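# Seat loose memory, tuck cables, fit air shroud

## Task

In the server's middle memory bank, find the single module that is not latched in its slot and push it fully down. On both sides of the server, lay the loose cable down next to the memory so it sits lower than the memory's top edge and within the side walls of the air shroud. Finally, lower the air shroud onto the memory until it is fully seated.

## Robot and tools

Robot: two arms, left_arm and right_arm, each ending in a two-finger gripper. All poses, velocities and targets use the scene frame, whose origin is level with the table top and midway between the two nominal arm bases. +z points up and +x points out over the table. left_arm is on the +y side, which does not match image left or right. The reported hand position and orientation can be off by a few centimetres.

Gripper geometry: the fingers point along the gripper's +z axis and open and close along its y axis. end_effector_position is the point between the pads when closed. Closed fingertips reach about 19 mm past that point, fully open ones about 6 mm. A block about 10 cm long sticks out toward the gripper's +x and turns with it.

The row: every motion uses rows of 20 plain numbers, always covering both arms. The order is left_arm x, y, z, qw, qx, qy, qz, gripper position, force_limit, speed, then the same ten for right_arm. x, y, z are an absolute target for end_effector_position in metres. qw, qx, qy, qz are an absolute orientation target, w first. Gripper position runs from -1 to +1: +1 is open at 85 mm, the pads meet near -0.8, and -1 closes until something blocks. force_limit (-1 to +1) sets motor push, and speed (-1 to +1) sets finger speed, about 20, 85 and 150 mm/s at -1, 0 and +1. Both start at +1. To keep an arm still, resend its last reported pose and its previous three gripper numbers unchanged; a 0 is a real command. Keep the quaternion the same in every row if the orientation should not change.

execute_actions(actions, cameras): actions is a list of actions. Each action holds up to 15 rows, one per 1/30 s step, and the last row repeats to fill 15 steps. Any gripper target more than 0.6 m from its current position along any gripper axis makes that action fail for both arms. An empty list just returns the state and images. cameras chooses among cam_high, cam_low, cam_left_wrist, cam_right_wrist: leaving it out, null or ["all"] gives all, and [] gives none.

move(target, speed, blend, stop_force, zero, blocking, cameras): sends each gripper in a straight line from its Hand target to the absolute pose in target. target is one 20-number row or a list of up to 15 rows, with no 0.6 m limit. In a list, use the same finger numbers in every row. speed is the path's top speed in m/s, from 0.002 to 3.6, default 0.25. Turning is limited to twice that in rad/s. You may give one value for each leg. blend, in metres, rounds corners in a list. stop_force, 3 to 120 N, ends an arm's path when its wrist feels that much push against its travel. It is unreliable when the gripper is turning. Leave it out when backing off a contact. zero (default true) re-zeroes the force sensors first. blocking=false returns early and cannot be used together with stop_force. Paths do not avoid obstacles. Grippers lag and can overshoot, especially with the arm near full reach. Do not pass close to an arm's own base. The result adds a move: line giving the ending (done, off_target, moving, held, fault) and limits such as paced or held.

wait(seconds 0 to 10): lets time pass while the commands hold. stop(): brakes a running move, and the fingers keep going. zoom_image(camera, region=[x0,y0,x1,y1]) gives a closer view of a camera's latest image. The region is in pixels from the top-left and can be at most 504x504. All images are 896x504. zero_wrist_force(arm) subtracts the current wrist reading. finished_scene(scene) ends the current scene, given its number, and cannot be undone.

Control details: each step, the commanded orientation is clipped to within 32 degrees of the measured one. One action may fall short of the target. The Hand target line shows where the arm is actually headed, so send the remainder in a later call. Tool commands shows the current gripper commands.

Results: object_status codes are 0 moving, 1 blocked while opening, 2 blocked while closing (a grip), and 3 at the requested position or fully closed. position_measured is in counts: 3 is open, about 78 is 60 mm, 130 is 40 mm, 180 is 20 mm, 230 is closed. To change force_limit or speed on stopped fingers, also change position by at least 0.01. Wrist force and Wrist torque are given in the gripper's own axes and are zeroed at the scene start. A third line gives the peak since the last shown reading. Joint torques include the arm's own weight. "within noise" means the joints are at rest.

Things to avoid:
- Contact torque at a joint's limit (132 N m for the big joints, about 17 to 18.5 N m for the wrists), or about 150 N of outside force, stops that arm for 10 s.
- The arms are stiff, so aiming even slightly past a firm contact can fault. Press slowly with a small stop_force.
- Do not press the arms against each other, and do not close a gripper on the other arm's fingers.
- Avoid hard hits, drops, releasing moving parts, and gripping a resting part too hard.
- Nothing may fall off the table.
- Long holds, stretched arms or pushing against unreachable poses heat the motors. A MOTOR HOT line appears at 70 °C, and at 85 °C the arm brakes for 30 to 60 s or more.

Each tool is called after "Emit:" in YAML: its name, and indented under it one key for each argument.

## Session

Emit:
execute_actions:
  actions: []
  cameras: ["cam_high","cam_low","cam_left_wrist","cam_right_wrist"]

Scene clock: 0.00 s.
left_arm: end_effector_position=(+0.2964, -0.2685, +0.3515) position_measured=3 object_status=3 end_effector_quat_wxyz=(+0.202, +0.797, -0.411, +0.393) | right_arm: end_effector_position=(+0.2577, -0.5025, +0.3300) position_measured=3 object_status=3 end_effector_quat_wxyz=(+0.032, +0.893, -0.351, +0.278)
Joint positions: left_arm=[-1.503 -1.337 1.784 -2.857 -1.146 2.789] | right_arm=[4.284 -0.6 -2.225 -1.941 1.006 -1.21]
Joint velocities: within noise
Joint torques (N m): no reading
Motor temperatures (°C): left_arm=[22 25 24 29 28 33] | right_arm=[23 21 25 31 30 26]
Wrist force (N): no reading
Wrist torque (N m): no reading
Wrist force, peak (N): no reading
Hand target: left_arm +0.2964, -0.2685, +0.3515; +0.202, +0.797, -0.411, +0.393 | right_arm +0.2577, -0.5025, +0.3300; +0.032, +0.893, -0.351, +0.278
Tool commands: left_gripper/position=+1.0 left_gripper/force_limit=+1.0 left_gripper/speed=+1.0 right_gripper/position=+1.0 right_gripper/force_limit=+1.0 right_gripper/speed=+1.0
camera_calibration:
cam_left_wrist: T_world_to_cam=[[-0.782197, -0.622981, -0.00783299, 0.0825877], [-0.516724, 0.655706, -0.550496, 0.543506], [0.348085, -0.426549, -0.834801, 0.204763], [0, 0, 0, 1]] pos_world=[0.274168, -0.217588, 0.470781]
cam_right_wrist: T_world_to_cam=[[-0.649434, -0.755498, -0.0863611, -0.186864], [-0.721702, 0.648157, -0.242979, 0.614557], [0.239546, -0.0954718, -0.96618, 0.334839], [0, 0, 0, 1]] pos_world=[0.241962, -0.507537, 0.456701]

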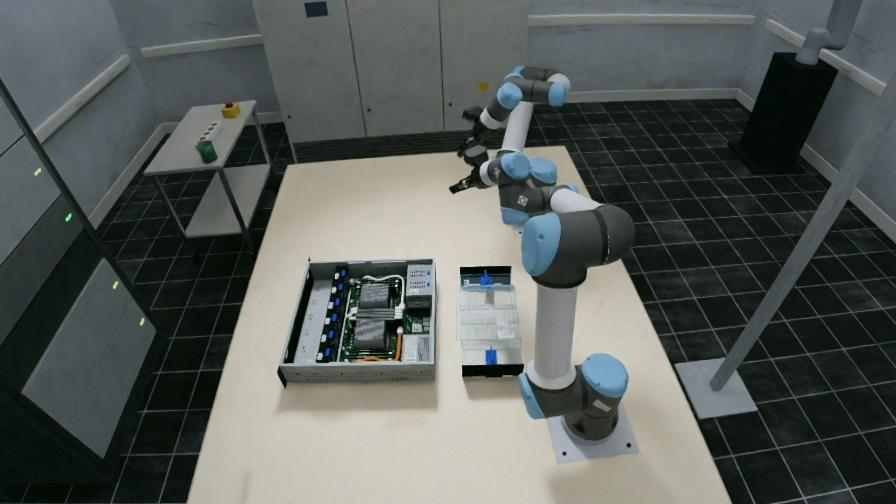

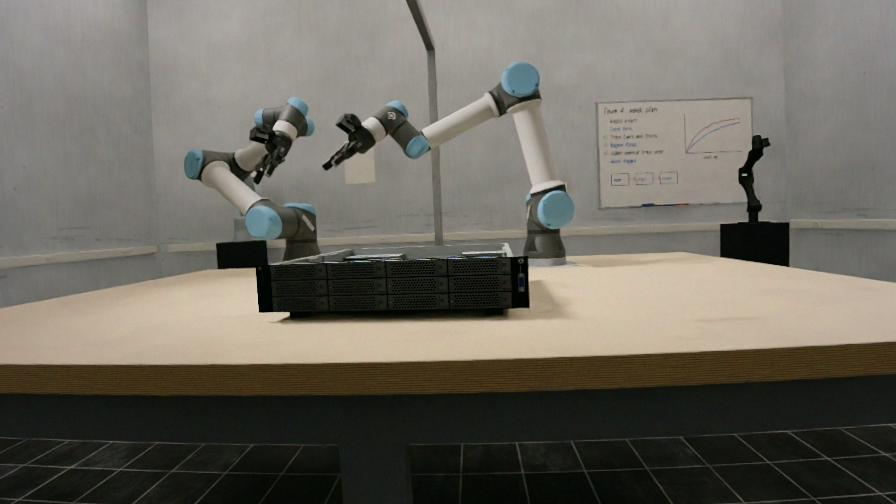

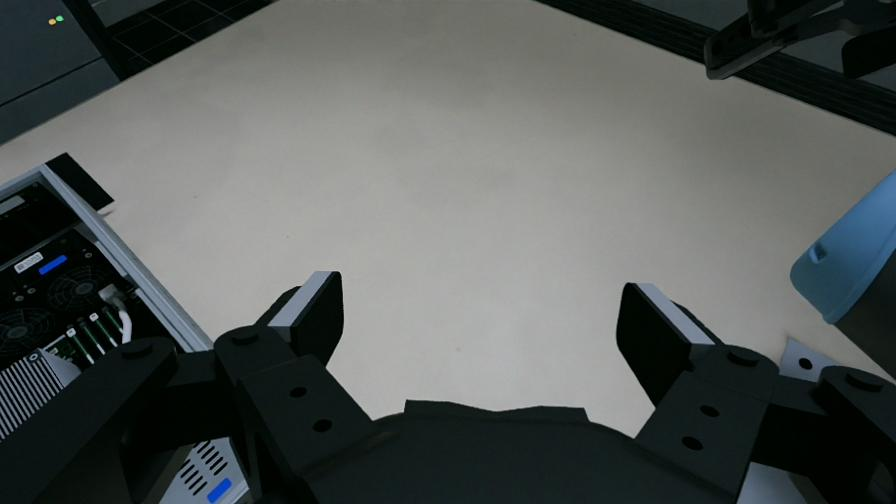

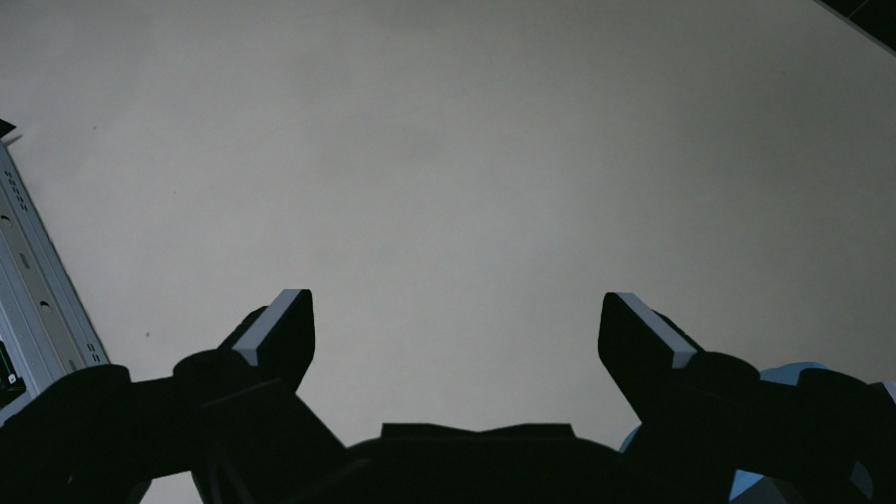

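Emit:
zoom_image:
  camera: "cam_high"
  region: [270, 245, 540, 390]

Scaled by 1.867 from the camera's 896x504 image, which has a finer 1280x720 frame.

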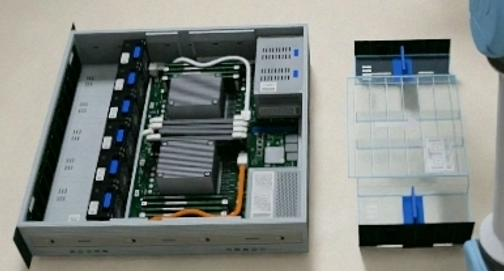

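Emit:
move:
  target:
    - [0.42,-0.05,0.40,0,0.73728,-0.67559,0,-0.165,-0.6,0,0.2577,-0.5025,0.3300,0.032,0.893,-0.351,0.278,-0.165,-0.6,0]
    - [0.5996,0.1685,0.30,0,0.73728,-0.67559,0,-0.165,-0.6,0,0.45,-0.35,0.36,0,0.73728,-0.67559,0,-0.165,-0.6,0]
    - [0.5996,0.1685,0.20,0,0.73728,-0.67559,0,-0.165,-0.6,0,0.6215,-0.1412,0.26,0,0.73728,-0.67559,0,-0.165,-0.6,0]
    - [0.5996,0.1685,0.20,0,0.73728,-0.67559,0,-0.165,-0.6,0,0.6215,-0.1412,0.20,0,0.73728,-0.67559,0,-0.165,-0.6,0]
  speed: 0.35
  blend: [0.05,0.05,0.03,0]
  cameras: ["cam_left_wrist","cam_right_wrist"]

Scene clock: 51.00 s.
left_arm: end_effector_position=(+0.5996, +0.1685, +0.2000) position_measured=150 object_status=3 end_effector_quat_wxyz=(+0.000, +0.737, -0.676, +0.000) | right_arm: end_effector_position=(+0.6214, -0.1412, +0.2002) position_measured=150 object_status=3 end_effector_quat_wxyz=(+0.000, +0.737, -0.676, +0.000)
Joint positions: left_arm=[-0.596 -1.2 1.536 -1.907 -1.571 4.034] | right_arm=[3.795 -2.199 -1.14 -1.374 1.571 -0.981]
Joint velocities: within noise
Joint torques (N m): left_arm=[11 -30 -19.16 -5.37 1.72 2.27] | right_arm=[-6.68 41.5 32.65 4.72 2.12 -1.02]
Motor temperatures (°C): left_arm=[22 25 24 29 28 33] | right_arm=[23 21 25 31 30 26]
Wrist force (N): left_arm=[0.1 0.3 -0.7] | right_arm=[-0.2 -0.2 -0.7]
Wrist torque (N m): left_arm=[0.06 -0.23 0.03] | right_arm=[0.05 0.12 -0.18]
Wrist force, peak (N): left_arm=[0.9 1.7 -1.0] | right_arm=[2.3 -0.3 -1.3]
Hand target: left_arm +0.5996, +0.1685, +0.2000; +0.000, +0.737, -0.676, +0.000 | right_arm +0.6215, -0.1412, +0.2000; +0.000, +0.737, -0.676, +0.000
Off the commanded pose: left_arm 0.000 m, 0 deg | right_arm 0.000 m, 0 deg.
move: done; blend cut to 0 m at target 1
camera_calibration:
cam_left_wrist: T_world_to_cam=[[-0.992281, -0.114729, -0.0470618, 0.638954], [-0.123827, 0.93714, 0.326243, -0.12813], [0.00667401, 0.329553, -0.944114, 0.258378], [0, 0, 0, 1]] pos_world=[0.616432, 0.108233, 0.315811]
cam_right_wrist: T_world_to_cam=[[-0.992394, -0.114611, 0.0449378, 0.588386], [-0.0959839, 0.948935, 0.300516, 0.156212], [-0.0770855, 0.293916, -0.952718, 0.405809], [0, 0, 0, 1]] pos_world=[0.630187, -0.200073, 0.313236]
Images, in order (width x height): cam_left_wrist 896x504, cam_right_wrist 896x504.

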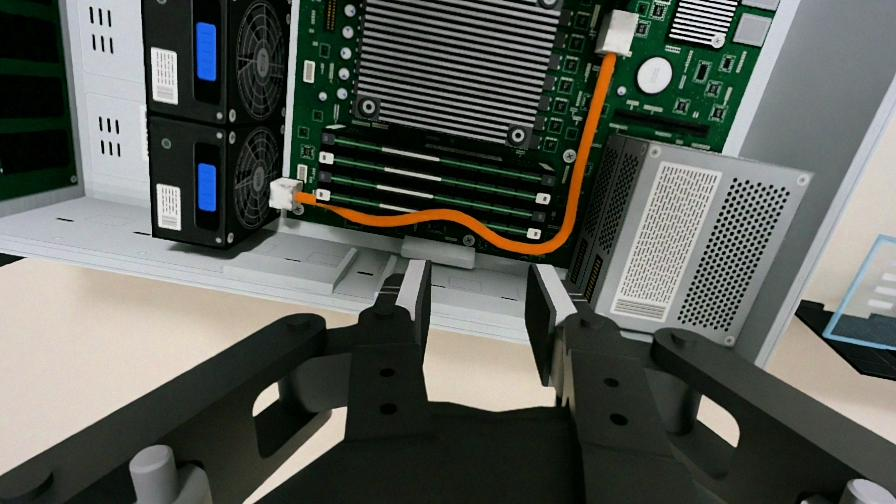

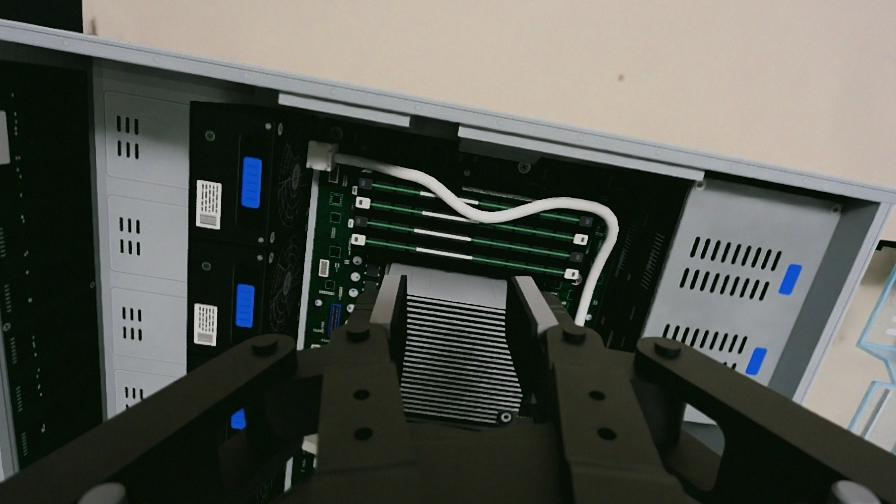

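Emit:
move:
  target:
    - [0.605,0.10,0.25,0,0.73728,-0.67559,0,-0.165,-0.6,0,0.60,-0.26,0.27,0,0.73728,-0.67559,0,-0.165,-0.6,0]
    - [0.605,0.03,0.25,0,0.73728,-0.67559,0,-0.165,-0.6,0,0.58,-0.32,0.28,0,0.73728,-0.67559,0,-0.165,-0.6,0]
  speed: 0.3
  blend: [0.03,0]
  cameras: ["cam_left_wrist"]

Emit:
zoom_image:
  camera: "cam_left_wrist"
  region: [260, 60, 660, 280]

Scene clock: 124.37 s.
left_arm: end_effector_position=(+0.6050, +0.0301, +0.2500) position_measured=150 object_status=3 end_effector_quat_wxyz=(+0.000, +0.737, -0.676, +0.000) | right_arm: end_effector_position=(+0.5800, -0.3199, +0.2800) position_measured=150 object_status=3 end_effector_quat_wxyz=(+0.000, +0.737, -0.676, +0.000)
Joint positions: left_arm=[-0.756 -1.067 1.209 -1.713 -1.571 3.875] | right_arm=[3.608 -1.9 -1.383 -1.429 1.571 -1.167]
Joint velocities: within noise
Joint torques (N m): left_arm=[-9.45 -36.16 -33.94 -0.43 1.71 -2.54] | right_arm=[-7.65 51.29 13.19 4.83 2.11 -1.45]
Motor temperatures (°C): left_arm=[22 25 24 29 28 33] | right_arm=[23 21 25 31 30 26]
Wrist force (N): left_arm=[0.2 0.3 -0.3] | right_arm=[-0.3 0.0 -0.5]
Wrist torque (N m): left_arm=[0.06 -0.25 0.04] | right_arm=[0.03 0.12 -0.20]
Wrist force, peak (N): left_arm=[1.8 0.7 -0.9] | right_arm=[-2.9 0.3 0.3]
Hand target: left_arm +0.6050, +0.0300, +0.2500; +0.000, +0.737, -0.676, +0.000 | right_arm +0.5800, -0.3200, +0.2800; +0.000, +0.737, -0.676, +0.000
Off the commanded pose: left_arm 0.000 m, 0 deg | right_arm 0.000 m, 0 deg.
move: done
camera_calibration:
cam_left_wrist: T_world_to_cam=[[-0.992269, -0.114787, -0.0471746, 0.63082], [-0.123918, 0.937164, 0.32614, -0.0139787], [0.00677376, 0.329464, -0.944144, 0.351105], [0, 0, 0, 1]] pos_world=[0.621832, -0.0301665, 0.365811]
Images, in order (width x height): cam_left_wrist 896x504.

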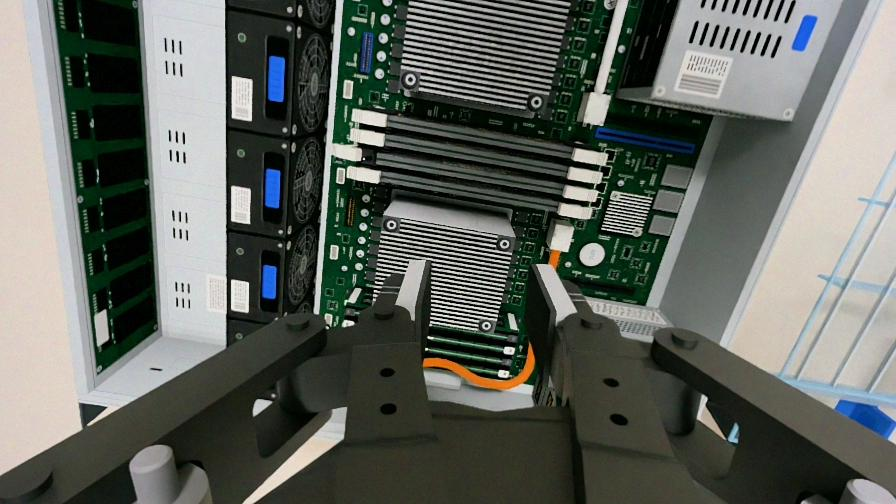

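Scaled by 1.260 from the camera's 896x504 image, which has a finer 1280x720 frame.

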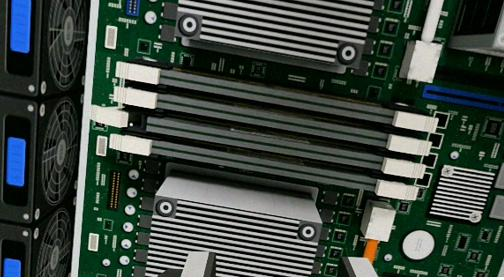

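Emit:
move:
  target:
    - [0.64,0.0174,0.15,0,0.69025,-0.72357,0,-1,-0.6,0,0.58,-0.32,0.28,0,0.73728,-0.67559,0,-0.165,-0.6,0]
    - [0.672,0.0174,0.11,0,0.69025,-0.72357,0,-1,-0.6,0,0.58,-0.32,0.28,0,0.73728,-0.67559,0,-0.165,-0.6,0]
  speed: [0.2,0.1]
  blend: [0.02,0]
  cameras: ["cam_left_wrist"]

Emit:
zoom_image:
  camera: "cam_left_wrist"
  region: [360, 100, 620, 300]

Scene clock: 158.27 s.
left_arm: end_effector_position=(+0.6719, +0.0174, +0.1101) position_measured=232 object_status=3 end_effector_quat_wxyz=(+0.000, +0.690, -0.724, +0.000) | right_arm: end_effector_position=(+0.5800, -0.3200, +0.2800) position_measured=150 object_status=3 end_effector_quat_wxyz=(+0.000, +0.737, -0.676, +0.000)
Joint positions: left_arm=[-0.708 -0.821 1.17 -1.92 -1.571 4.057] | right_arm=[3.608 -1.9 -1.383 -1.429 1.571 -1.168]
Joint velocities: within noise
Joint torques (N m): left_arm=[11.27 -43.24 -34.03 -5.31 -1.91 2.27] | right_arm=[-7.5 50.62 18.3 4.61 2.11 -1.55]
Motor temperatures (°C): left_arm=[22 25 24 29 28 33] | right_arm=[23 21 25 31 30 26]
Wrist force (N): left_arm=[0.3 0.5 -0.4] | right_arm=[-0.3 0.0 -0.7]
Wrist torque (N m): left_arm=[0.07 -0.27 0.03] | right_arm=[0.04 0.13 -0.20]
Wrist force, peak (N): left_arm=[-0.2 0.8 -2.3] | right_arm=[-0.3 0.5 -0.8]
Hand target: left_arm +0.6720, +0.0174, +0.1100; +0.000, +0.690, -0.724, +0.000 | right_arm +0.5800, -0.3200, +0.2800; +0.000, +0.737, -0.676, +0.000
Off the commanded pose: left_arm 0.000 m, 0 deg | right_arm 0.000 m, 0 deg.
move: done
camera_calibration:
cam_left_wrist: T_world_to_cam=[[-0.998705, 0.0191732, -0.0471242, 0.691115], [0.00275643, 0.945299, 0.326192, -0.033456], [0.0508007, 0.32564, -0.944128, 0.193226], [0, 0, 0, 1]] pos_world=[0.680496, -0.0445469, 0.225911]
Images, in order (width x height): cam_left_wrist 896x504.

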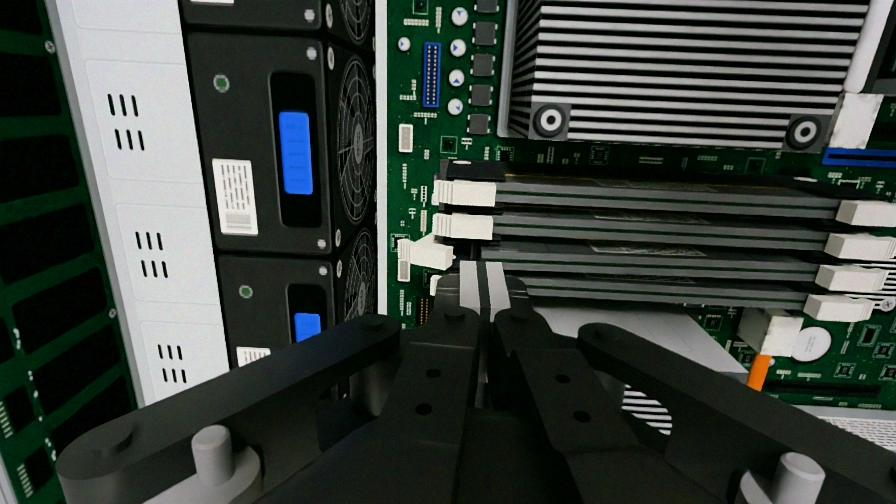

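Scaled by 1.938 from the camera's 896x504 image, which has a finer 1280x720 frame.

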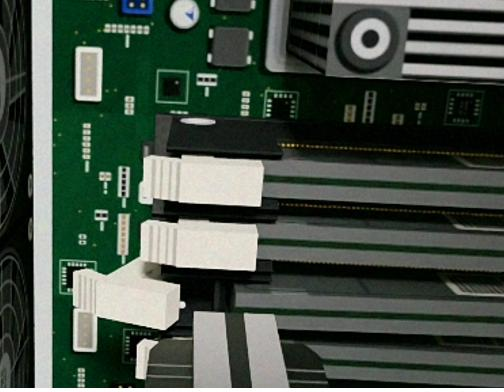

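Emit:
move:
  target:
    - [0.662,0.0173,0.085,0,0.69025,-0.72357,0,-1,-0.6,0,0.58,-0.32,0.28,0,0.73728,-0.67559,0,-0.165,-0.6,0]
  speed: 0.05
  stop_force: 8
  cameras: []

Emit:
move:
  target:
    - [0.662,0.0173,0.066,0,0.69025,-0.72357,0,-1,-0.6,0,0.58,-0.32,0.28,0,0.73728,-0.67559,0,-0.165,-0.6,0]
  speed: 0.008
  stop_force: 30
  cameras: ["cam_left_wrist"]

Scene clock: 177.10 s.
left_arm: end_effector_position=(+0.6651, +0.0174, +0.0927) position_measured=232 object_status=3 end_effector_quat_wxyz=(+0.000, +0.690, -0.724, +0.000) | right_arm: end_effector_position=(+0.5800, -0.3200, +0.2800) position_measured=150 object_status=3 end_effector_quat_wxyz=(+0.000, +0.737, -0.676, +0.000)
Joint positions: left_arm=[-0.714 -0.819 1.213 -1.965 -1.571 4.051] | right_arm=[3.608 -1.9 -1.383 -1.429 1.571 -1.168]
Joint velocities: within noise
Joint torques (N m): left_arm=[11.07 -54.5 -30.81 -0.36 -1.59 1.73] | right_arm=[-7.05 50.91 16.84 4.53 1.96 -1.64]
Motor temperatures (°C): left_arm=[22 25 24 29 28 33] | right_arm=[23 21 25 31 30 26]
Wrist force (N): left_arm=[0.2 0.5 -2.0] | right_arm=[-0.2 0.1 -0.5]
Wrist torque (N m): left_arm=[0.10 -0.23 0.03] | right_arm=[0.06 0.12 -0.20]
Wrist force, peak (N): left_arm=[-4.2 8.5 -49.4] | right_arm=[-0.5 0.2 -0.8]
Hand target: left_arm +0.6651, +0.0174, +0.0927; +0.000, +0.690, -0.724, +0.000 | right_arm +0.5800, -0.3200, +0.2800; +0.000, +0.737, -0.676, +0.000
Off the commanded pose: left_arm 0.008 m, 0 deg | right_arm 0.000 m, 0 deg.
move: contact (left_arm)
No camera images: "cameras" was empty.

Scene clock: 178.60 s.
left_arm: end_effector_position=(+0.6651, +0.0174, +0.0917) position_measured=232 object_status=3 end_effector_quat_wxyz=(+0.000, +0.690, -0.724, +0.000) | right_arm: end_effector_position=(+0.5800, -0.3200, +0.2800) position_measured=150 object_status=3 end_effector_quat_wxyz=(+0.000, +0.737, -0.676, +0.000)
Joint positions: left_arm=[-0.714 -0.818 1.215 -1.968 -1.571 4.051] | right_arm=[3.608 -1.9 -1.383 -1.429 1.571 -1.168]
Joint velocities: within noise
Joint torques (N m): left_arm=[-4.12 -39.44 -18.56 0.47 -1.5 -1.2] | right_arm=[-8.03 50.68 16.41 4.47 2.08 -1.5]
Motor temperatures (°C): left_arm=[22 25 24 29 28 33] | right_arm=[23 21 25 31 30 26]
Wrist force (N): left_arm=[-3.4 7.1 -33.8] | right_arm=[-0.4 0.2 -0.4]
Wrist torque (N m): left_arm=[0.07 -0.59 -0.03] | right_arm=[0.06 0.15 -0.20]
Wrist force, peak (N): left_arm=[-5.0 8.6 -42.0] | right_arm=[-0.3 0.1 -0.8]
Hand target: left_arm +0.6651, +0.0174, +0.0917; +0.000, +0.690, -0.724, +0.000 | right_arm +0.5800, -0.3200, +0.2800; +0.000, +0.737, -0.676, +0.000
Off the commanded pose: left_arm 0.026 m, 0 deg | right_arm 0.000 m, 0 deg.
move: contact (left_arm)
camera_calibration:
cam_left_wrist: T_world_to_cam=[[-0.9987, 0.019202, -0.0472215, 0.683475], [0.00275672, 0.94533, 0.326103, -0.0274155], [0.0509017, 0.325549, -0.944154, 0.176133], [0, 0, 0, 1]] pos_world=[0.673696, -0.0445472, 0.207512]
Images, in order (width x height): cam_left_wrist 896x504.

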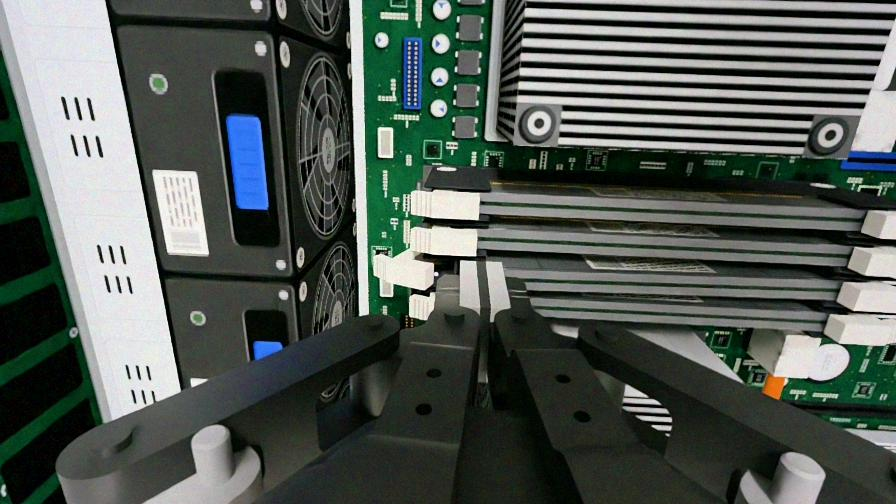

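Emit:
move:
  target:
    - [0.6651,0.0174,0.10,0,0.69025,-0.72357,0,-1,-0.6,0,0.58,-0.32,0.28,0,0.73728,-0.67559,0,-0.165,-0.6,0]
    - [0.663,0.0083,0.10,0,0.69025,-0.72357,0,-1,-0.6,0,0.58,-0.32,0.28,0,0.73728,-0.67559,0,-0.165,-0.6,0]
  speed: 0.08
  cameras: []

Emit:
move:
  target:
    - [0.663,0.0083,0.08,0,0.69025,-0.72357,0,-1,-0.6,0,0.58,-0.32,0.28,0,0.73728,-0.67559,0,-0.165,-0.6,0]
  speed: 0.008
  stop_force: 12
  cameras: ["cam_left_wrist"]

Scene clock: 202.03 s.
left_arm: end_effector_position=(+0.6630, +0.0085, +0.1000) position_measured=232 object_status=3 end_effector_quat_wxyz=(+0.000, +0.690, -0.724, +0.000) | right_arm: end_effector_position=(+0.5800, -0.3200, +0.2800) position_measured=150 object_status=3 end_effector_quat_wxyz=(+0.000, +0.737, -0.676, +0.000)
Joint positions: left_arm=[-0.724 -0.819 1.195 -1.946 -1.571 4.041] | right_arm=[3.608 -1.9 -1.383 -1.429 1.571 -1.168]
Joint velocities: within noise
Joint torques (N m): left_arm=[-7.57 -43.49 -32.1 -0.34 1.71 -2.36] | right_arm=[-7.69 50.28 16.09 4.54 2.13 -1.53]
Motor temperatures (°C): left_arm=[22 25 24 29 28 33] | right_arm=[23 21 25 31 30 26]
Wrist force (N): left_arm=[0.0 0.4 -0.8] | right_arm=[-0.4 0.2 -0.3]
Wrist torque (N m): left_arm=[0.07 -0.23 0.03] | right_arm=[0.06 0.14 -0.20]
Wrist force, peak (N): left_arm=[-3.9 7.3 -34.0] | right_arm=[-0.3 0.3 -0.8]
Hand target: left_arm +0.6630, +0.0083, +0.1000; +0.000, +0.690, -0.724, +0.000 | right_arm +0.5800, -0.3200, +0.2800; +0.000, +0.737, -0.676, +0.000
Off the commanded pose: left_arm 0.000 m, 0 deg | right_arm 0.000 m, 0 deg.
move: done
No camera images: "cameras" was empty.

Scene clock: 204.37 s.
left_arm: end_effector_position=(+0.6630, +0.0083, +0.0924) position_measured=232 object_status=3 end_effector_quat_wxyz=(+0.000, +0.690, -0.724, +0.000) | right_arm: end_effector_position=(+0.5800, -0.3200, +0.2800) position_measured=150 object_status=3 end_effector_quat_wxyz=(+0.000, +0.737, -0.676, +0.000)
Joint positions: left_arm=[-0.725 -0.812 1.202 -1.961 -1.571 4.04] | right_arm=[3.608 -1.9 -1.383 -1.429 1.571 -1.168]
Joint velocities: within noise
Joint torques (N m): left_arm=[-8.13 -52.62 -24.96 0.6 1.77 -2.56] | right_arm=[-7.83 49.64 15.79 4.59 2.06 -1.47]
Motor temperatures (°C): left_arm=[22 25 24 29 28 33] | right_arm=[23 21 25 31 30 26]
Wrist force (N): left_arm=[0.1 0.6 -14.0] | right_arm=[0.1 0.1 -0.6]
Wrist torque (N m): left_arm=[0.12 -0.14 0.03] | right_arm=[0.06 0.08 -0.20]
Wrist force, peak (N): left_arm=[-1.8 3.6 -21.7] | right_arm=[-0.1 0.1 -0.9]
Hand target: left_arm +0.6630, +0.0083, +0.0924; +0.000, +0.690, -0.724, +0.000 | right_arm +0.5800, -0.3200, +0.2800; +0.000, +0.737, -0.676, +0.000
Off the commanded pose: left_arm 0.012 m, 0 deg | right_arm 0.000 m, 0 deg.
move: contact (left_arm)
camera_calibration:
cam_left_wrist: T_world_to_cam=[[-0.9987, 0.0192053, -0.0472204, 0.68158], [0.00276019, 0.94533, 0.326103, -0.0190053], [0.0509017, 0.325549, -0.944154, 0.179769], [0, 0, 0, 1]] pos_world=[0.671596, -0.0536472, 0.208112]
Images, in order (width x height): cam_left_wrist 896x504.

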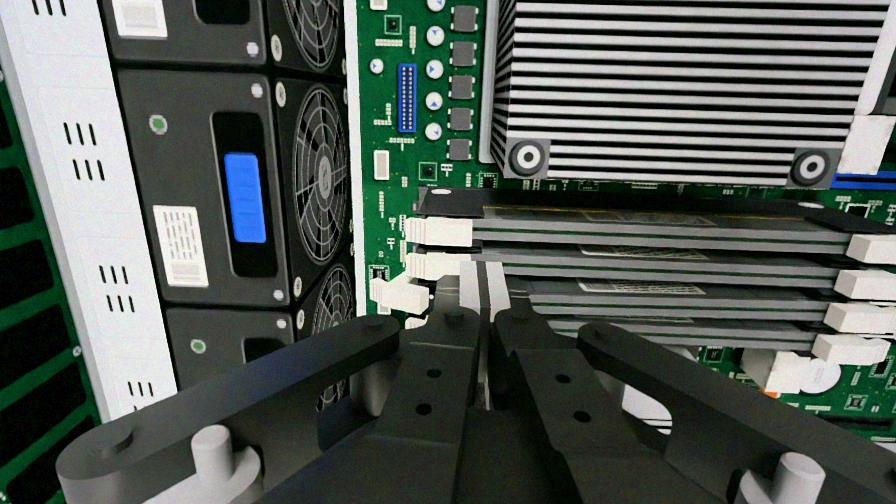

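Emit:
move:
  target:
    - [0.663,0.0083,0.074,0,0.69025,-0.72357,0,-1,-0.6,0,0.58,-0.32,0.28,0,0.73728,-0.67559,0,-0.165,-0.6,0]
  speed: 0.008
  stop_force: 45
  cameras: ["cam_left_wrist"]

Scene clock: 215.70 s.
left_arm: end_effector_position=(+0.6632, +0.0082, +0.0911) position_measured=232 object_status=3 end_effector_quat_wxyz=(+0.000, +0.690, -0.724, +0.000) | right_arm: end_effector_position=(+0.5800, -0.3200, +0.2800) position_measured=150 object_status=3 end_effector_quat_wxyz=(+0.000, +0.737, -0.676, +0.000)
Joint positions: left_arm=[-0.725 -0.811 1.204 -1.964 -1.571 4.04] | right_arm=[3.608 -1.9 -1.383 -1.429 1.571 -1.168]
Joint velocities: within noise
Joint torques (N m): left_arm=[-7.07 -31.85 -12.9 1.74 1.64 -2.57] | right_arm=[-7.85 50.01 15.18 4.53 2.06 -1.27]
Motor temperatures (°C): left_arm=[22 25 24 29 28 33] | right_arm=[23 21 25 31 30 26]
Wrist force (N): left_arm=[-3.4 6.0 -44.5] | right_arm=[-0.4 0.0 -0.6]
Wrist torque (N m): left_arm=[0.19 -0.12 0.04] | right_arm=[0.04 0.14 -0.20]
Wrist force, peak (N): left_arm=[-7.5 11.0 -59.1] | right_arm=[-0.3 0.4 -0.7]
Hand target: left_arm +0.6632, +0.0082, +0.0911; +0.000, +0.690, -0.724, +0.000 | right_arm +0.5800, -0.3200, +0.2800; +0.000, +0.737, -0.676, +0.000
Off the commanded pose: left_arm 0.017 m, 0 deg | right_arm 0.000 m, 0 deg.
move: contact (left_arm)
camera_calibration:
cam_left_wrist: T_world_to_cam=[[-0.99867, 0.0191871, -0.0478643, 0.681739], [0.00255922, 0.945498, 0.325619, -0.0182759], [0.0515033, 0.325063, -0.944289, 0.178265], [0, 0, 0, 1]] pos_world=[0.671697, -0.0537482, 0.206915]
Images, in order (width x height): cam_left_wrist 896x504.

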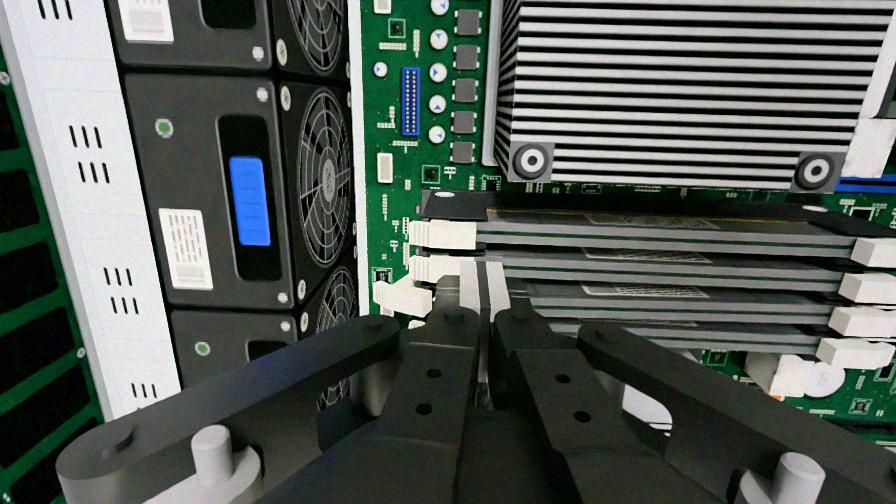

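Emit:
zoom_image:
  camera: "cam_left_wrist"
  region: [390, 200, 590, 340]

Scaled by 2.520 from the camera's 896x504 image, which has a finer 1280x720 frame.

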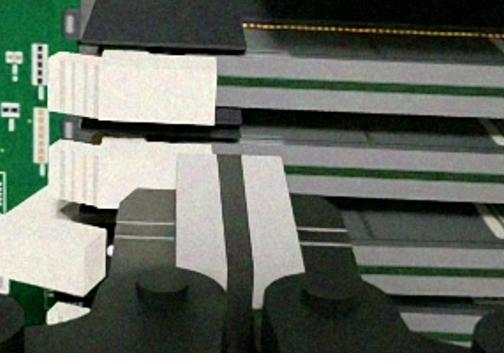

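Emit:
move:
  target:
    - [0.664,0.0092,0.074,0,0.69025,-0.72357,0,-1,-0.6,0,0.58,-0.32,0.28,0,0.73728,-0.67559,0,-0.165,-0.6,0]
  speed: 0.006
  stop_force: 65
  zero: false
  cameras: ["cam_left_wrist"]

Scene clock: 279.33 s.
left_arm: end_effector_position=(+0.6633, +0.0082, +0.0892) position_measured=232 object_status=3 end_effector_quat_wxyz=(+0.000, +0.690, -0.724, +0.001) | right_arm: end_effector_position=(+0.5800, -0.3200, +0.2800) position_measured=150 object_status=3 end_effector_quat_wxyz=(+0.000, +0.737, -0.676, +0.000)
Joint positions: left_arm=[-0.724 -0.809 1.205 -1.968 -1.571 4.041] | right_arm=[3.608 -1.9 -1.383 -1.429 1.571 -1.168]
Joint velocities: within noise
Joint torques (N m): left_arm=[-10.63 -7.87 1.85 3.25 1.69 -2.18] | right_arm=[-6.6 49.08 14.58 4.43 2.09 -1.25]
Motor temperatures (°C): left_arm=[22 25 24 29 28 33] | right_arm=[23 21 25 31 30 26]
Wrist force (N): left_arm=[-8.6 12.6 -80.0] | right_arm=[0.0 0.1 -0.5]
Wrist torque (N m): left_arm=[0.19 -0.20 0.03] | right_arm=[0.05 0.08 -0.20]
Wrist force, peak (N): left_arm=[-9.9 14.2 -87.3] | right_arm=[0.0 -0.1 -0.9]
Hand target: left_arm +0.6633, +0.0082, +0.0892; +0.000, +0.690, -0.724, +0.001 | right_arm +0.5800, -0.3200, +0.2800; +0.000, +0.737, -0.676, +0.000
Off the commanded pose: left_arm 0.015 m, 0 deg | right_arm 0.000 m, 0 deg.
move: contact (left_arm)
camera_calibration:
cam_left_wrist: T_world_to_cam=[[-0.998665, 0.0192142, -0.0479583, 0.681765], [0.00256082, 0.945539, 0.325499, -0.0176316], [0.0516006, 0.324942, -0.944325, 0.176402], [0, 0, 0, 1]] pos_world=[0.671797, -0.0537485, 0.205016]
Images, in order (width x height): cam_left_wrist 896x504.

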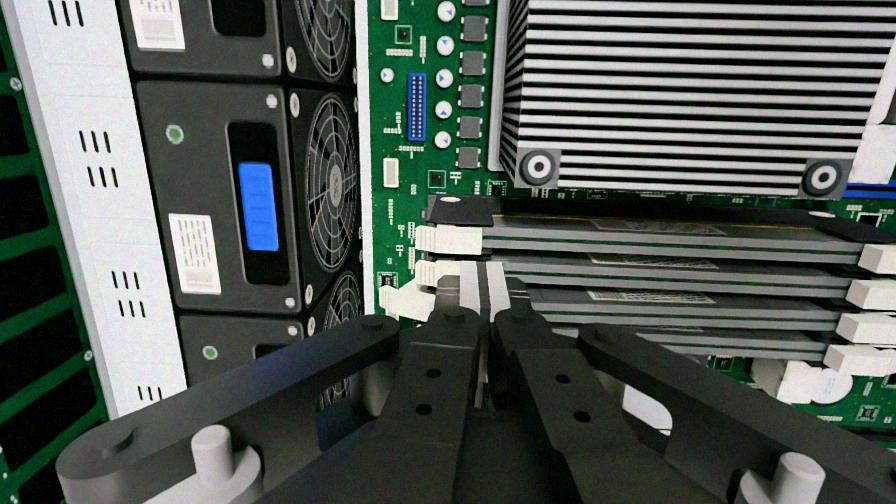

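Emit:
move:
  target:
    - [0.6633,0.0092,0.115,0,0.69025,-0.72357,0,-1,-0.6,0,0.58,-0.32,0.28,0,0.73728,-0.67559,0,-0.165,-0.6,0]
  speed: 0.06
  cameras: ["cam_left_wrist"]

Emit:
zoom_image:
  camera: "cam_left_wrist"
  region: [380, 140, 600, 300]

Scene clock: 298.70 s.
left_arm: end_effector_position=(+0.6633, +0.0092, +0.1148) position_measured=232 object_status=3 end_effector_quat_wxyz=(+0.000, +0.690, -0.724, +0.000) | right_arm: end_effector_position=(+0.5800, -0.3200, +0.2800) position_measured=150 object_status=3 end_effector_quat_wxyz=(+0.000, +0.737, -0.676, +0.000)
Joint positions: left_arm=[-0.723 -0.833 1.178 -1.916 -1.571 4.042] | right_arm=[3.608 -1.9 -1.383 -1.429 1.571 -1.168]
Joint velocities: within noise
Joint torques (N m): left_arm=[10.64 -62.6 -34.24 -0.23 1.31 1.74] | right_arm=[-6.83 49.25 15.97 4.36 2.17 -1.36]
Motor temperatures (°C): left_arm=[22 25 24 29 28 33] | right_arm=[23 21 25 31 30 26]
Wrist force (N): left_arm=[0.1 0.9 -0.4] | right_arm=[-0.5 0.3 -0.8]
Wrist torque (N m): left_arm=[0.15 -0.24 0.03] | right_arm=[0.08 0.16 -0.20]
Wrist force, peak (N): left_arm=[-9.2 12.2 -80.3] | right_arm=[-0.2 0.2 -1.0]
Hand target: left_arm +0.6633, +0.0092, +0.1150; +0.000, +0.690, -0.724, +0.000 | right_arm +0.5800, -0.3200, +0.2800; +0.000, +0.737, -0.676, +0.000
Off the commanded pose: left_arm 0.000 m, 0 deg | right_arm 0.000 m, 0 deg.
move: done
camera_calibration:
cam_left_wrist: T_world_to_cam=[[-0.998705, 0.0192676, -0.0470916, 0.682902], [0.00285627, 0.945298, 0.326196, -0.0272815], [0.0508006, 0.325639, -0.944129, 0.20077], [0, 0, 0, 1]] pos_world=[0.671896, -0.0527473, 0.230611]
Images, in order (width x height): cam_left_wrist 896x504.

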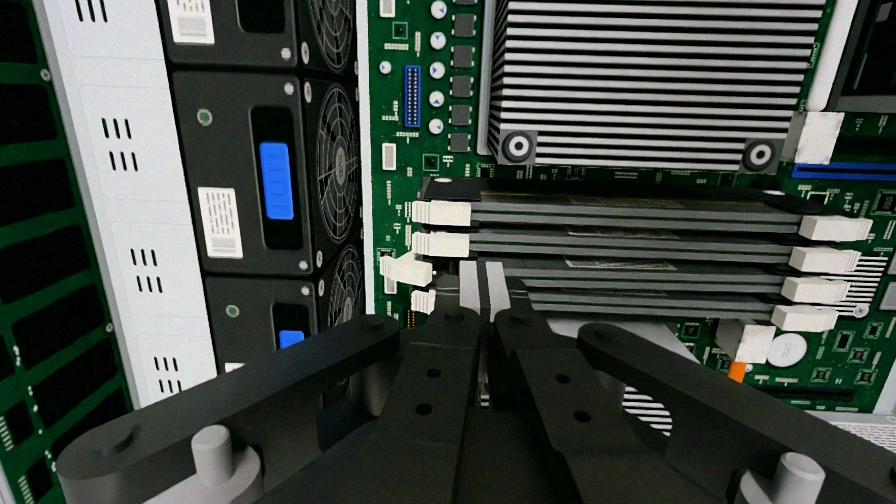

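Scaled by 2.291 from the camera's 896x504 image, which has a finer 1280x720 frame.

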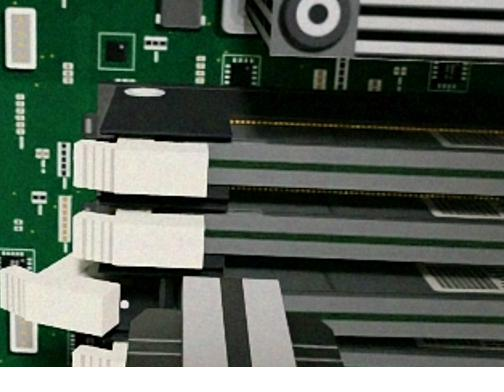

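Emit:
move:
  target:
    - [0.652,0.0152,0.095,0,0.69025,-0.72357,0,-1,-0.6,0,0.58,-0.32,0.28,0,0.73728,-0.67559,0,-0.165,-0.6,0]
  speed: 0.05
  cameras: []

Emit:
move:
  target:
    - [0.652,0.0152,0.075,0,0.69025,-0.72357,0,-1,-0.6,0,0.58,-0.32,0.28,0,0.73728,-0.67559,0,-0.165,-0.6,0]
  speed: 0.01
  stop_force: 10
  cameras: ["cam_left_wrist"]

Emit:
zoom_image:
  camera: "cam_left_wrist"
  region: [380, 180, 600, 340]

Scene clock: 330.40 s.
left_arm: end_effector_position=(+0.6520, +0.0152, +0.0951) position_measured=232 object_status=3 end_effector_quat_wxyz=(+0.000, +0.690, -0.724, +0.000) | right_arm: end_effector_position=(+0.5800, -0.3200, +0.2800) position_measured=150 object_status=3 end_effector_quat_wxyz=(+0.000, +0.737, -0.676, +0.000)
Joint positions: left_arm=[-0.727 -0.845 1.254 -1.979 -1.571 4.038] | right_arm=[3.608 -1.9 -1.383 -1.429 1.571 -1.168]
Joint velocities: within noise
Joint torques (N m): left_arm=[-8.96 -60.05 -16.82 -5.11 0.34 -2.52] | right_arm=[-6.9 49.15 16.51 4.38 2.13 -1.41]
Motor temperatures (°C): left_arm=[22 25 24 29 28 33] | right_arm=[23 21 25 31 30 26]
Wrist force (N): left_arm=[0.6 0.4 -0.5] | right_arm=[0.0 -0.1 -0.4]
Wrist torque (N m): left_arm=[0.07 -0.32 0.03] | right_arm=[0.02 0.09 -0.20]
Wrist force, peak (N): left_arm=[0.4 0.9 -0.7] | right_arm=[-0.3 0.1 -0.8]
Hand target: left_arm +0.6520, +0.0152, +0.0950; +0.000, +0.690, -0.724, +0.000 | right_arm +0.5800, -0.3200, +0.2800; +0.000, +0.737, -0.676, +0.000
Off the commanded pose: left_arm 0.000 m, 0 deg | right_arm 0.000 m, 0 deg.
move: done
No camera images: "cameras" was empty.

Scene clock: 332.27 s.
left_arm: end_effector_position=(+0.6520, +0.0152, +0.0898) position_measured=232 object_status=3 end_effector_quat_wxyz=(+0.000, +0.690, -0.724, +0.000) | right_arm: end_effector_position=(+0.5800, -0.3200, +0.2800) position_measured=150 object_status=3 end_effector_quat_wxyz=(+0.000, +0.737, -0.676, +0.000)
Joint positions: left_arm=[-0.727 -0.84 1.259 -1.99 -1.571 4.038] | right_arm=[3.608 -1.9 -1.383 -1.429 1.571 -1.168]
Joint velocities: within noise
Joint torques (N m): left_arm=[-6.48 -58.07 -28.51 -0.11 1.79 -2.38] | right_arm=[-6.32 49.44 15.82 4.49 1.99 -1.3]
Motor temperatures (°C): left_arm=[22 25 24 29 28 33] | right_arm=[23 21 25 31 30 26]
Wrist force (N): left_arm=[1.0 -0.2 -4.9] | right_arm=[-0.2 0.2 -0.7]
Wrist torque (N m): left_arm=[0.10 -0.30 0.03] | right_arm=[0.07 0.11 -0.20]
Wrist force, peak (N): left_arm=[0.1 0.2 -12.5] | right_arm=[-0.2 0.5 -0.6]
Hand target: left_arm +0.6520, +0.0152, +0.0898; +0.000, +0.690, -0.724, +0.000 | right_arm +0.5800, -0.3200, +0.2800; +0.000, +0.737, -0.676, +0.000
Off the commanded pose: left_arm 0.015 m, 0 deg | right_arm 0.000 m, 0 deg.
move: contact (left_arm)
camera_calibration:
cam_left_wrist: T_world_to_cam=[[-0.9987, 0.0192058, -0.0472186, 0.670339], [0.00275645, 0.945299, 0.326192, -0.0246672], [0.0509005, 0.325638, -0.944123, 0.175626], [0, 0, 0, 1]] pos_world=[0.660596, -0.046747, 0.205511]
Images, in order (width x height): cam_left_wrist 896x504.

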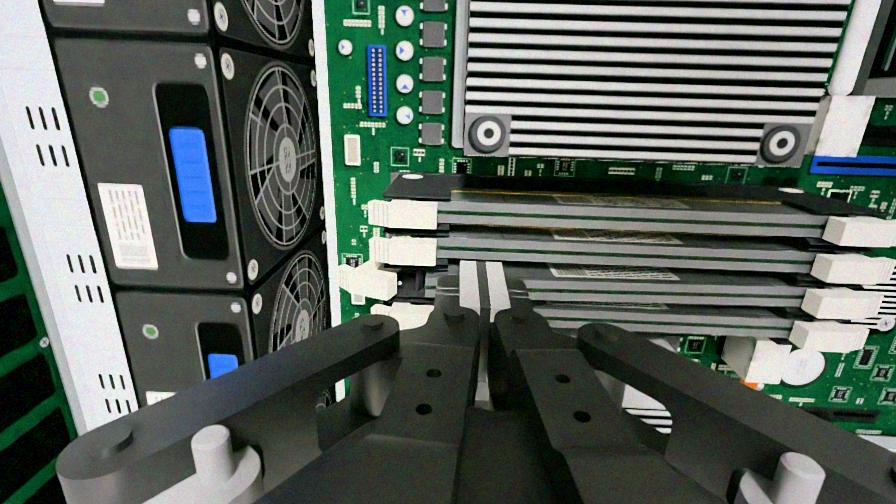

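Scaled by 2.291 from the camera's 896x504 image, which has a finer 1280x720 frame.

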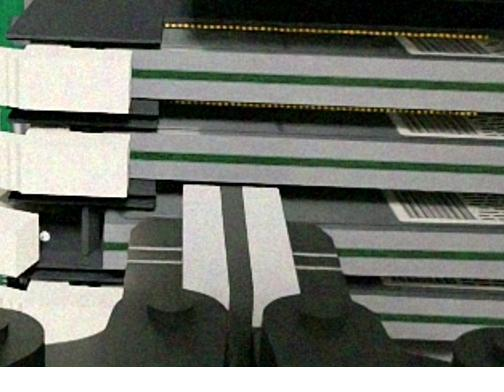

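Emit:
move:
  target:
    - [0.653,0.0152,0.072,0,0.69025,-0.72357,0,-1,-0.6,0,0.58,-0.32,0.28,0,0.73728,-0.67559,0,-0.165,-0.6,0]
  speed: 0.007
  stop_force: 42
  cameras: ["cam_left_wrist"]

Emit:
zoom_image:
  camera: "cam_left_wrist"
  region: [330, 180, 600, 340]

Scene clock: 346.30 s.
left_arm: end_effector_position=(+0.6524, +0.0152, +0.0836) position_measured=232 object_status=3 end_effector_quat_wxyz=(+0.000, +0.690, -0.724, +0.000) | right_arm: end_effector_position=(+0.5800, -0.3200, +0.2800) position_measured=150 object_status=3 end_effector_quat_wxyz=(+0.000, +0.737, -0.676, +0.000)
Joint positions: left_arm=[-0.727 -0.833 1.264 -2.002 -1.571 4.038] | right_arm=[3.608 -1.9 -1.383 -1.429 1.571 -1.168]
Joint velocities: within noise
Joint torques (N m): left_arm=[1.93 -28.71 -11.48 1.72 1.69 0.69] | right_arm=[-6.85 49.22 16.92 4.5 2.01 -1.42]
Motor temperatures (°C): left_arm=[22 25 24 29 28 33] | right_arm=[23 21 25 31 30 26]
Wrist force (N): left_arm=[-3.8 5.2 -47.7] | right_arm=[-0.2 -0.1 -0.7]
Wrist torque (N m): left_arm=[-0.18 -0.39 0.04] | right_arm=[0.03 0.12 -0.20]
Wrist force, peak (N): left_arm=[-4.9 7.3 -56.7] | right_arm=[0.0 0.5 -0.8]
Hand target: left_arm +0.6524, +0.0151, +0.0836; +0.000, +0.690, -0.724, +0.000 | right_arm +0.5800, -0.3200, +0.2800; +0.000, +0.737, -0.676, +0.000
Off the commanded pose: left_arm 0.012 m, 0 deg | right_arm 0.000 m, 0 deg.
move: contact (left_arm)
camera_calibration:
cam_left_wrist: T_world_to_cam=[[-0.998695, 0.019234, -0.0473177, 0.670468], [0.00276049, 0.945361, 0.326014, -0.0226426], [0.0510028, 0.325458, -0.94418, 0.169783], [0, 0, 0, 1]] pos_world=[0.660996, -0.0467475, 0.199412]
Images, in order (width x height): cam_left_wrist 896x504.

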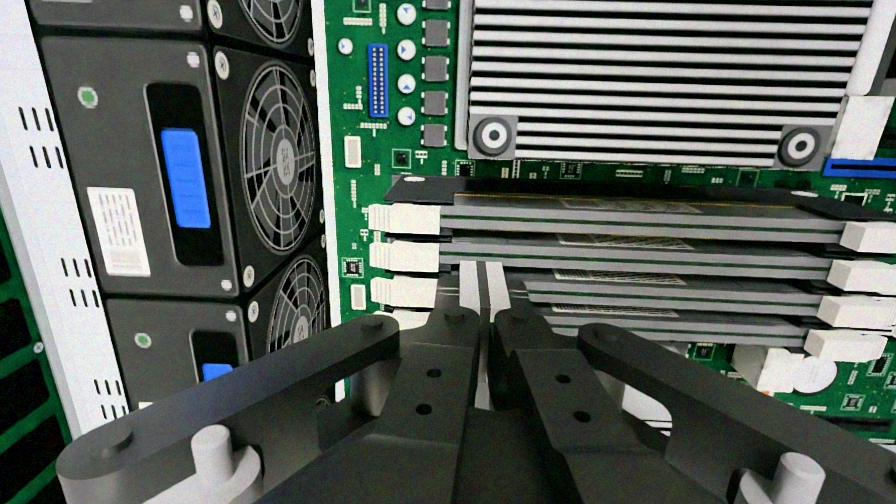

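Scaled by 1.867 from the camera's 896x504 image, which has a finer 1280x720 frame.

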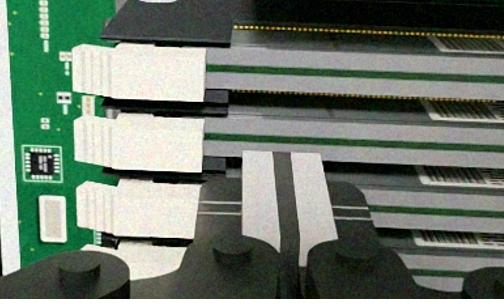

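Emit:
move:
  target:
    - [0.653,0.0152,0.14,0,0.69025,-0.72357,0,-1,-0.6,0,0.58,-0.32,0.28,0,0.73728,-0.67559,0,-0.165,-0.6,0]
    - [0.62,0.12,0.20,0,0.69025,-0.72357,0,-1,-0.6,0,0.60,-0.26,0.22,0,0.69025,-0.72357,0,-1,-0.6,0]
    - [0.62,0.15,0.16,0,0.69025,-0.72357,0,-1,-0.6,0,0.60,-0.18,0.20,0,0.69025,-0.72357,0,-1,-0.6,0]
  speed: [0.15,0.3,0.2]
  blend: [0.02,0.03,0]
  cameras: ["cam_left_wrist","cam_right_wrist"]

Emit:
zoom_image:
  camera: "cam_left_wrist"
  region: [230, 150, 700, 330]

Emit:
zoom_image:
  camera: "cam_right_wrist"
  region: [230, 110, 660, 340]

Scene clock: 392.40 s.
left_arm: end_effector_position=(+0.6200, +0.1499, +0.1601) position_measured=232 object_status=3 end_effector_quat_wxyz=(+0.000, +0.690, -0.724, +0.000) | right_arm: end_effector_position=(+0.6000, -0.1802, +0.2000) position_measured=232 object_status=3 end_effector_quat_wxyz=(+0.000, +0.690, -0.724, +0.000)
Joint positions: left_arm=[-0.602 -1.108 1.51 -1.973 -1.571 4.163] | right_arm=[3.77 -2.107 -1.288 -1.317 1.571 -0.871]
Joint velocities: within noise
Joint torques (N m): left_arm=[11.32 -32.55 -17.45 -5.37 -0.51 2.12] | right_arm=[9.16 36.95 32.29 0.76 -1.79 1.82]
Motor temperatures (°C): left_arm=[22 25 24 29 28 33] | right_arm=[23 21 25 31 30 26]
Wrist force (N): left_arm=[0.5 0.6 -0.7] | right_arm=[-0.1 0.1 -0.6]
Wrist torque (N m): left_arm=[0.11 -0.31 0.03] | right_arm=[0.09 0.08 -0.18]
Wrist force, peak (N): left_arm=[-3.9 4.8 -48.4] | right_arm=[1.2 0.2 -1.3]
Hand target: left_arm +0.6200, +0.1500, +0.1600; +0.000, +0.690, -0.724, +0.000 | right_arm +0.6000, -0.1800, +0.2000; +0.000, +0.690, -0.724, +0.000
Off the commanded pose: left_arm 0.000 m, 0 deg | right_arm 0.000 m, 0 deg.
move: done; blend cut to 0 m at target 2
camera_calibration:
cam_left_wrist: T_world_to_cam=[[-0.998705, 0.0192709, -0.0470905, 0.639075], [0.00285973, 0.945298, 0.326196, -0.174907], [0.0508006, 0.325639, -0.944129, 0.199827], [0, 0, 0, 1]] pos_world=[0.628596, 0.0879527, 0.275811]
cam_right_wrist: T_world_to_cam=[[-0.9988, 0.0193719, 0.0449847, 0.59067], [0.0320206, 0.953259, 0.300453, 0.115165], [-0.0370618, 0.301533, -0.952735, 0.392879], [0, 0, 0, 1]] pos_world=[0.600834, -0.23969, 0.313136]
Images, in order (width x height): cam_left_wrist 896x504, cam_right_wrist 896x504.

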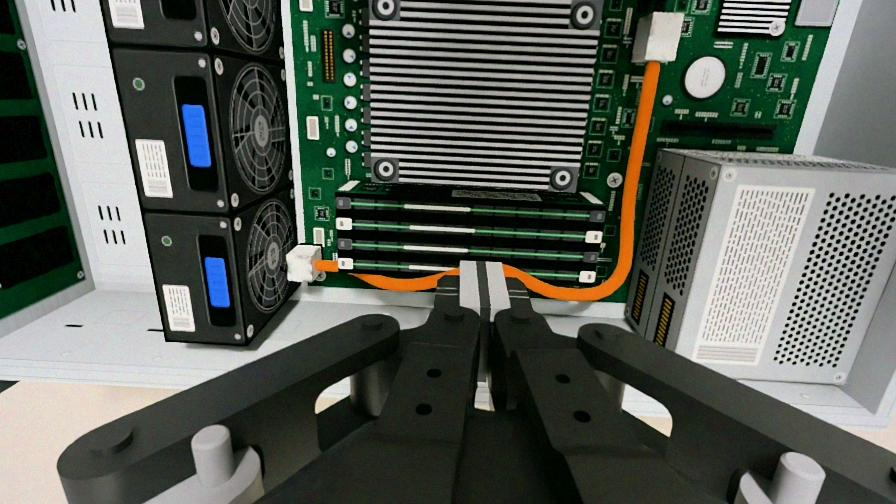

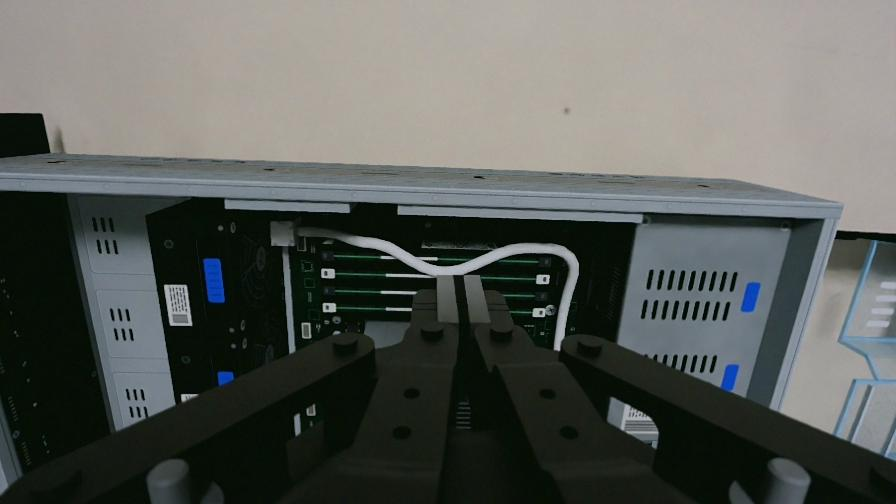

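Scaled by 1.072 from the camera's 896x504 image, which has a finer 1280x720 frame.

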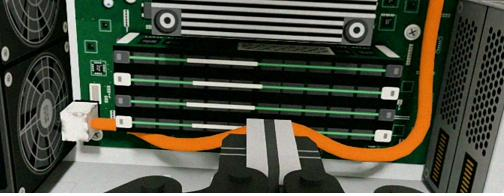

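Scaled by 1.172 from the camera's 896x504 image, which has a finer 1280x720 frame.

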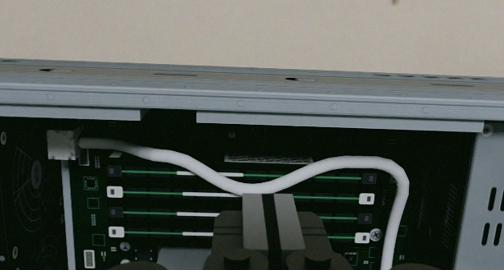

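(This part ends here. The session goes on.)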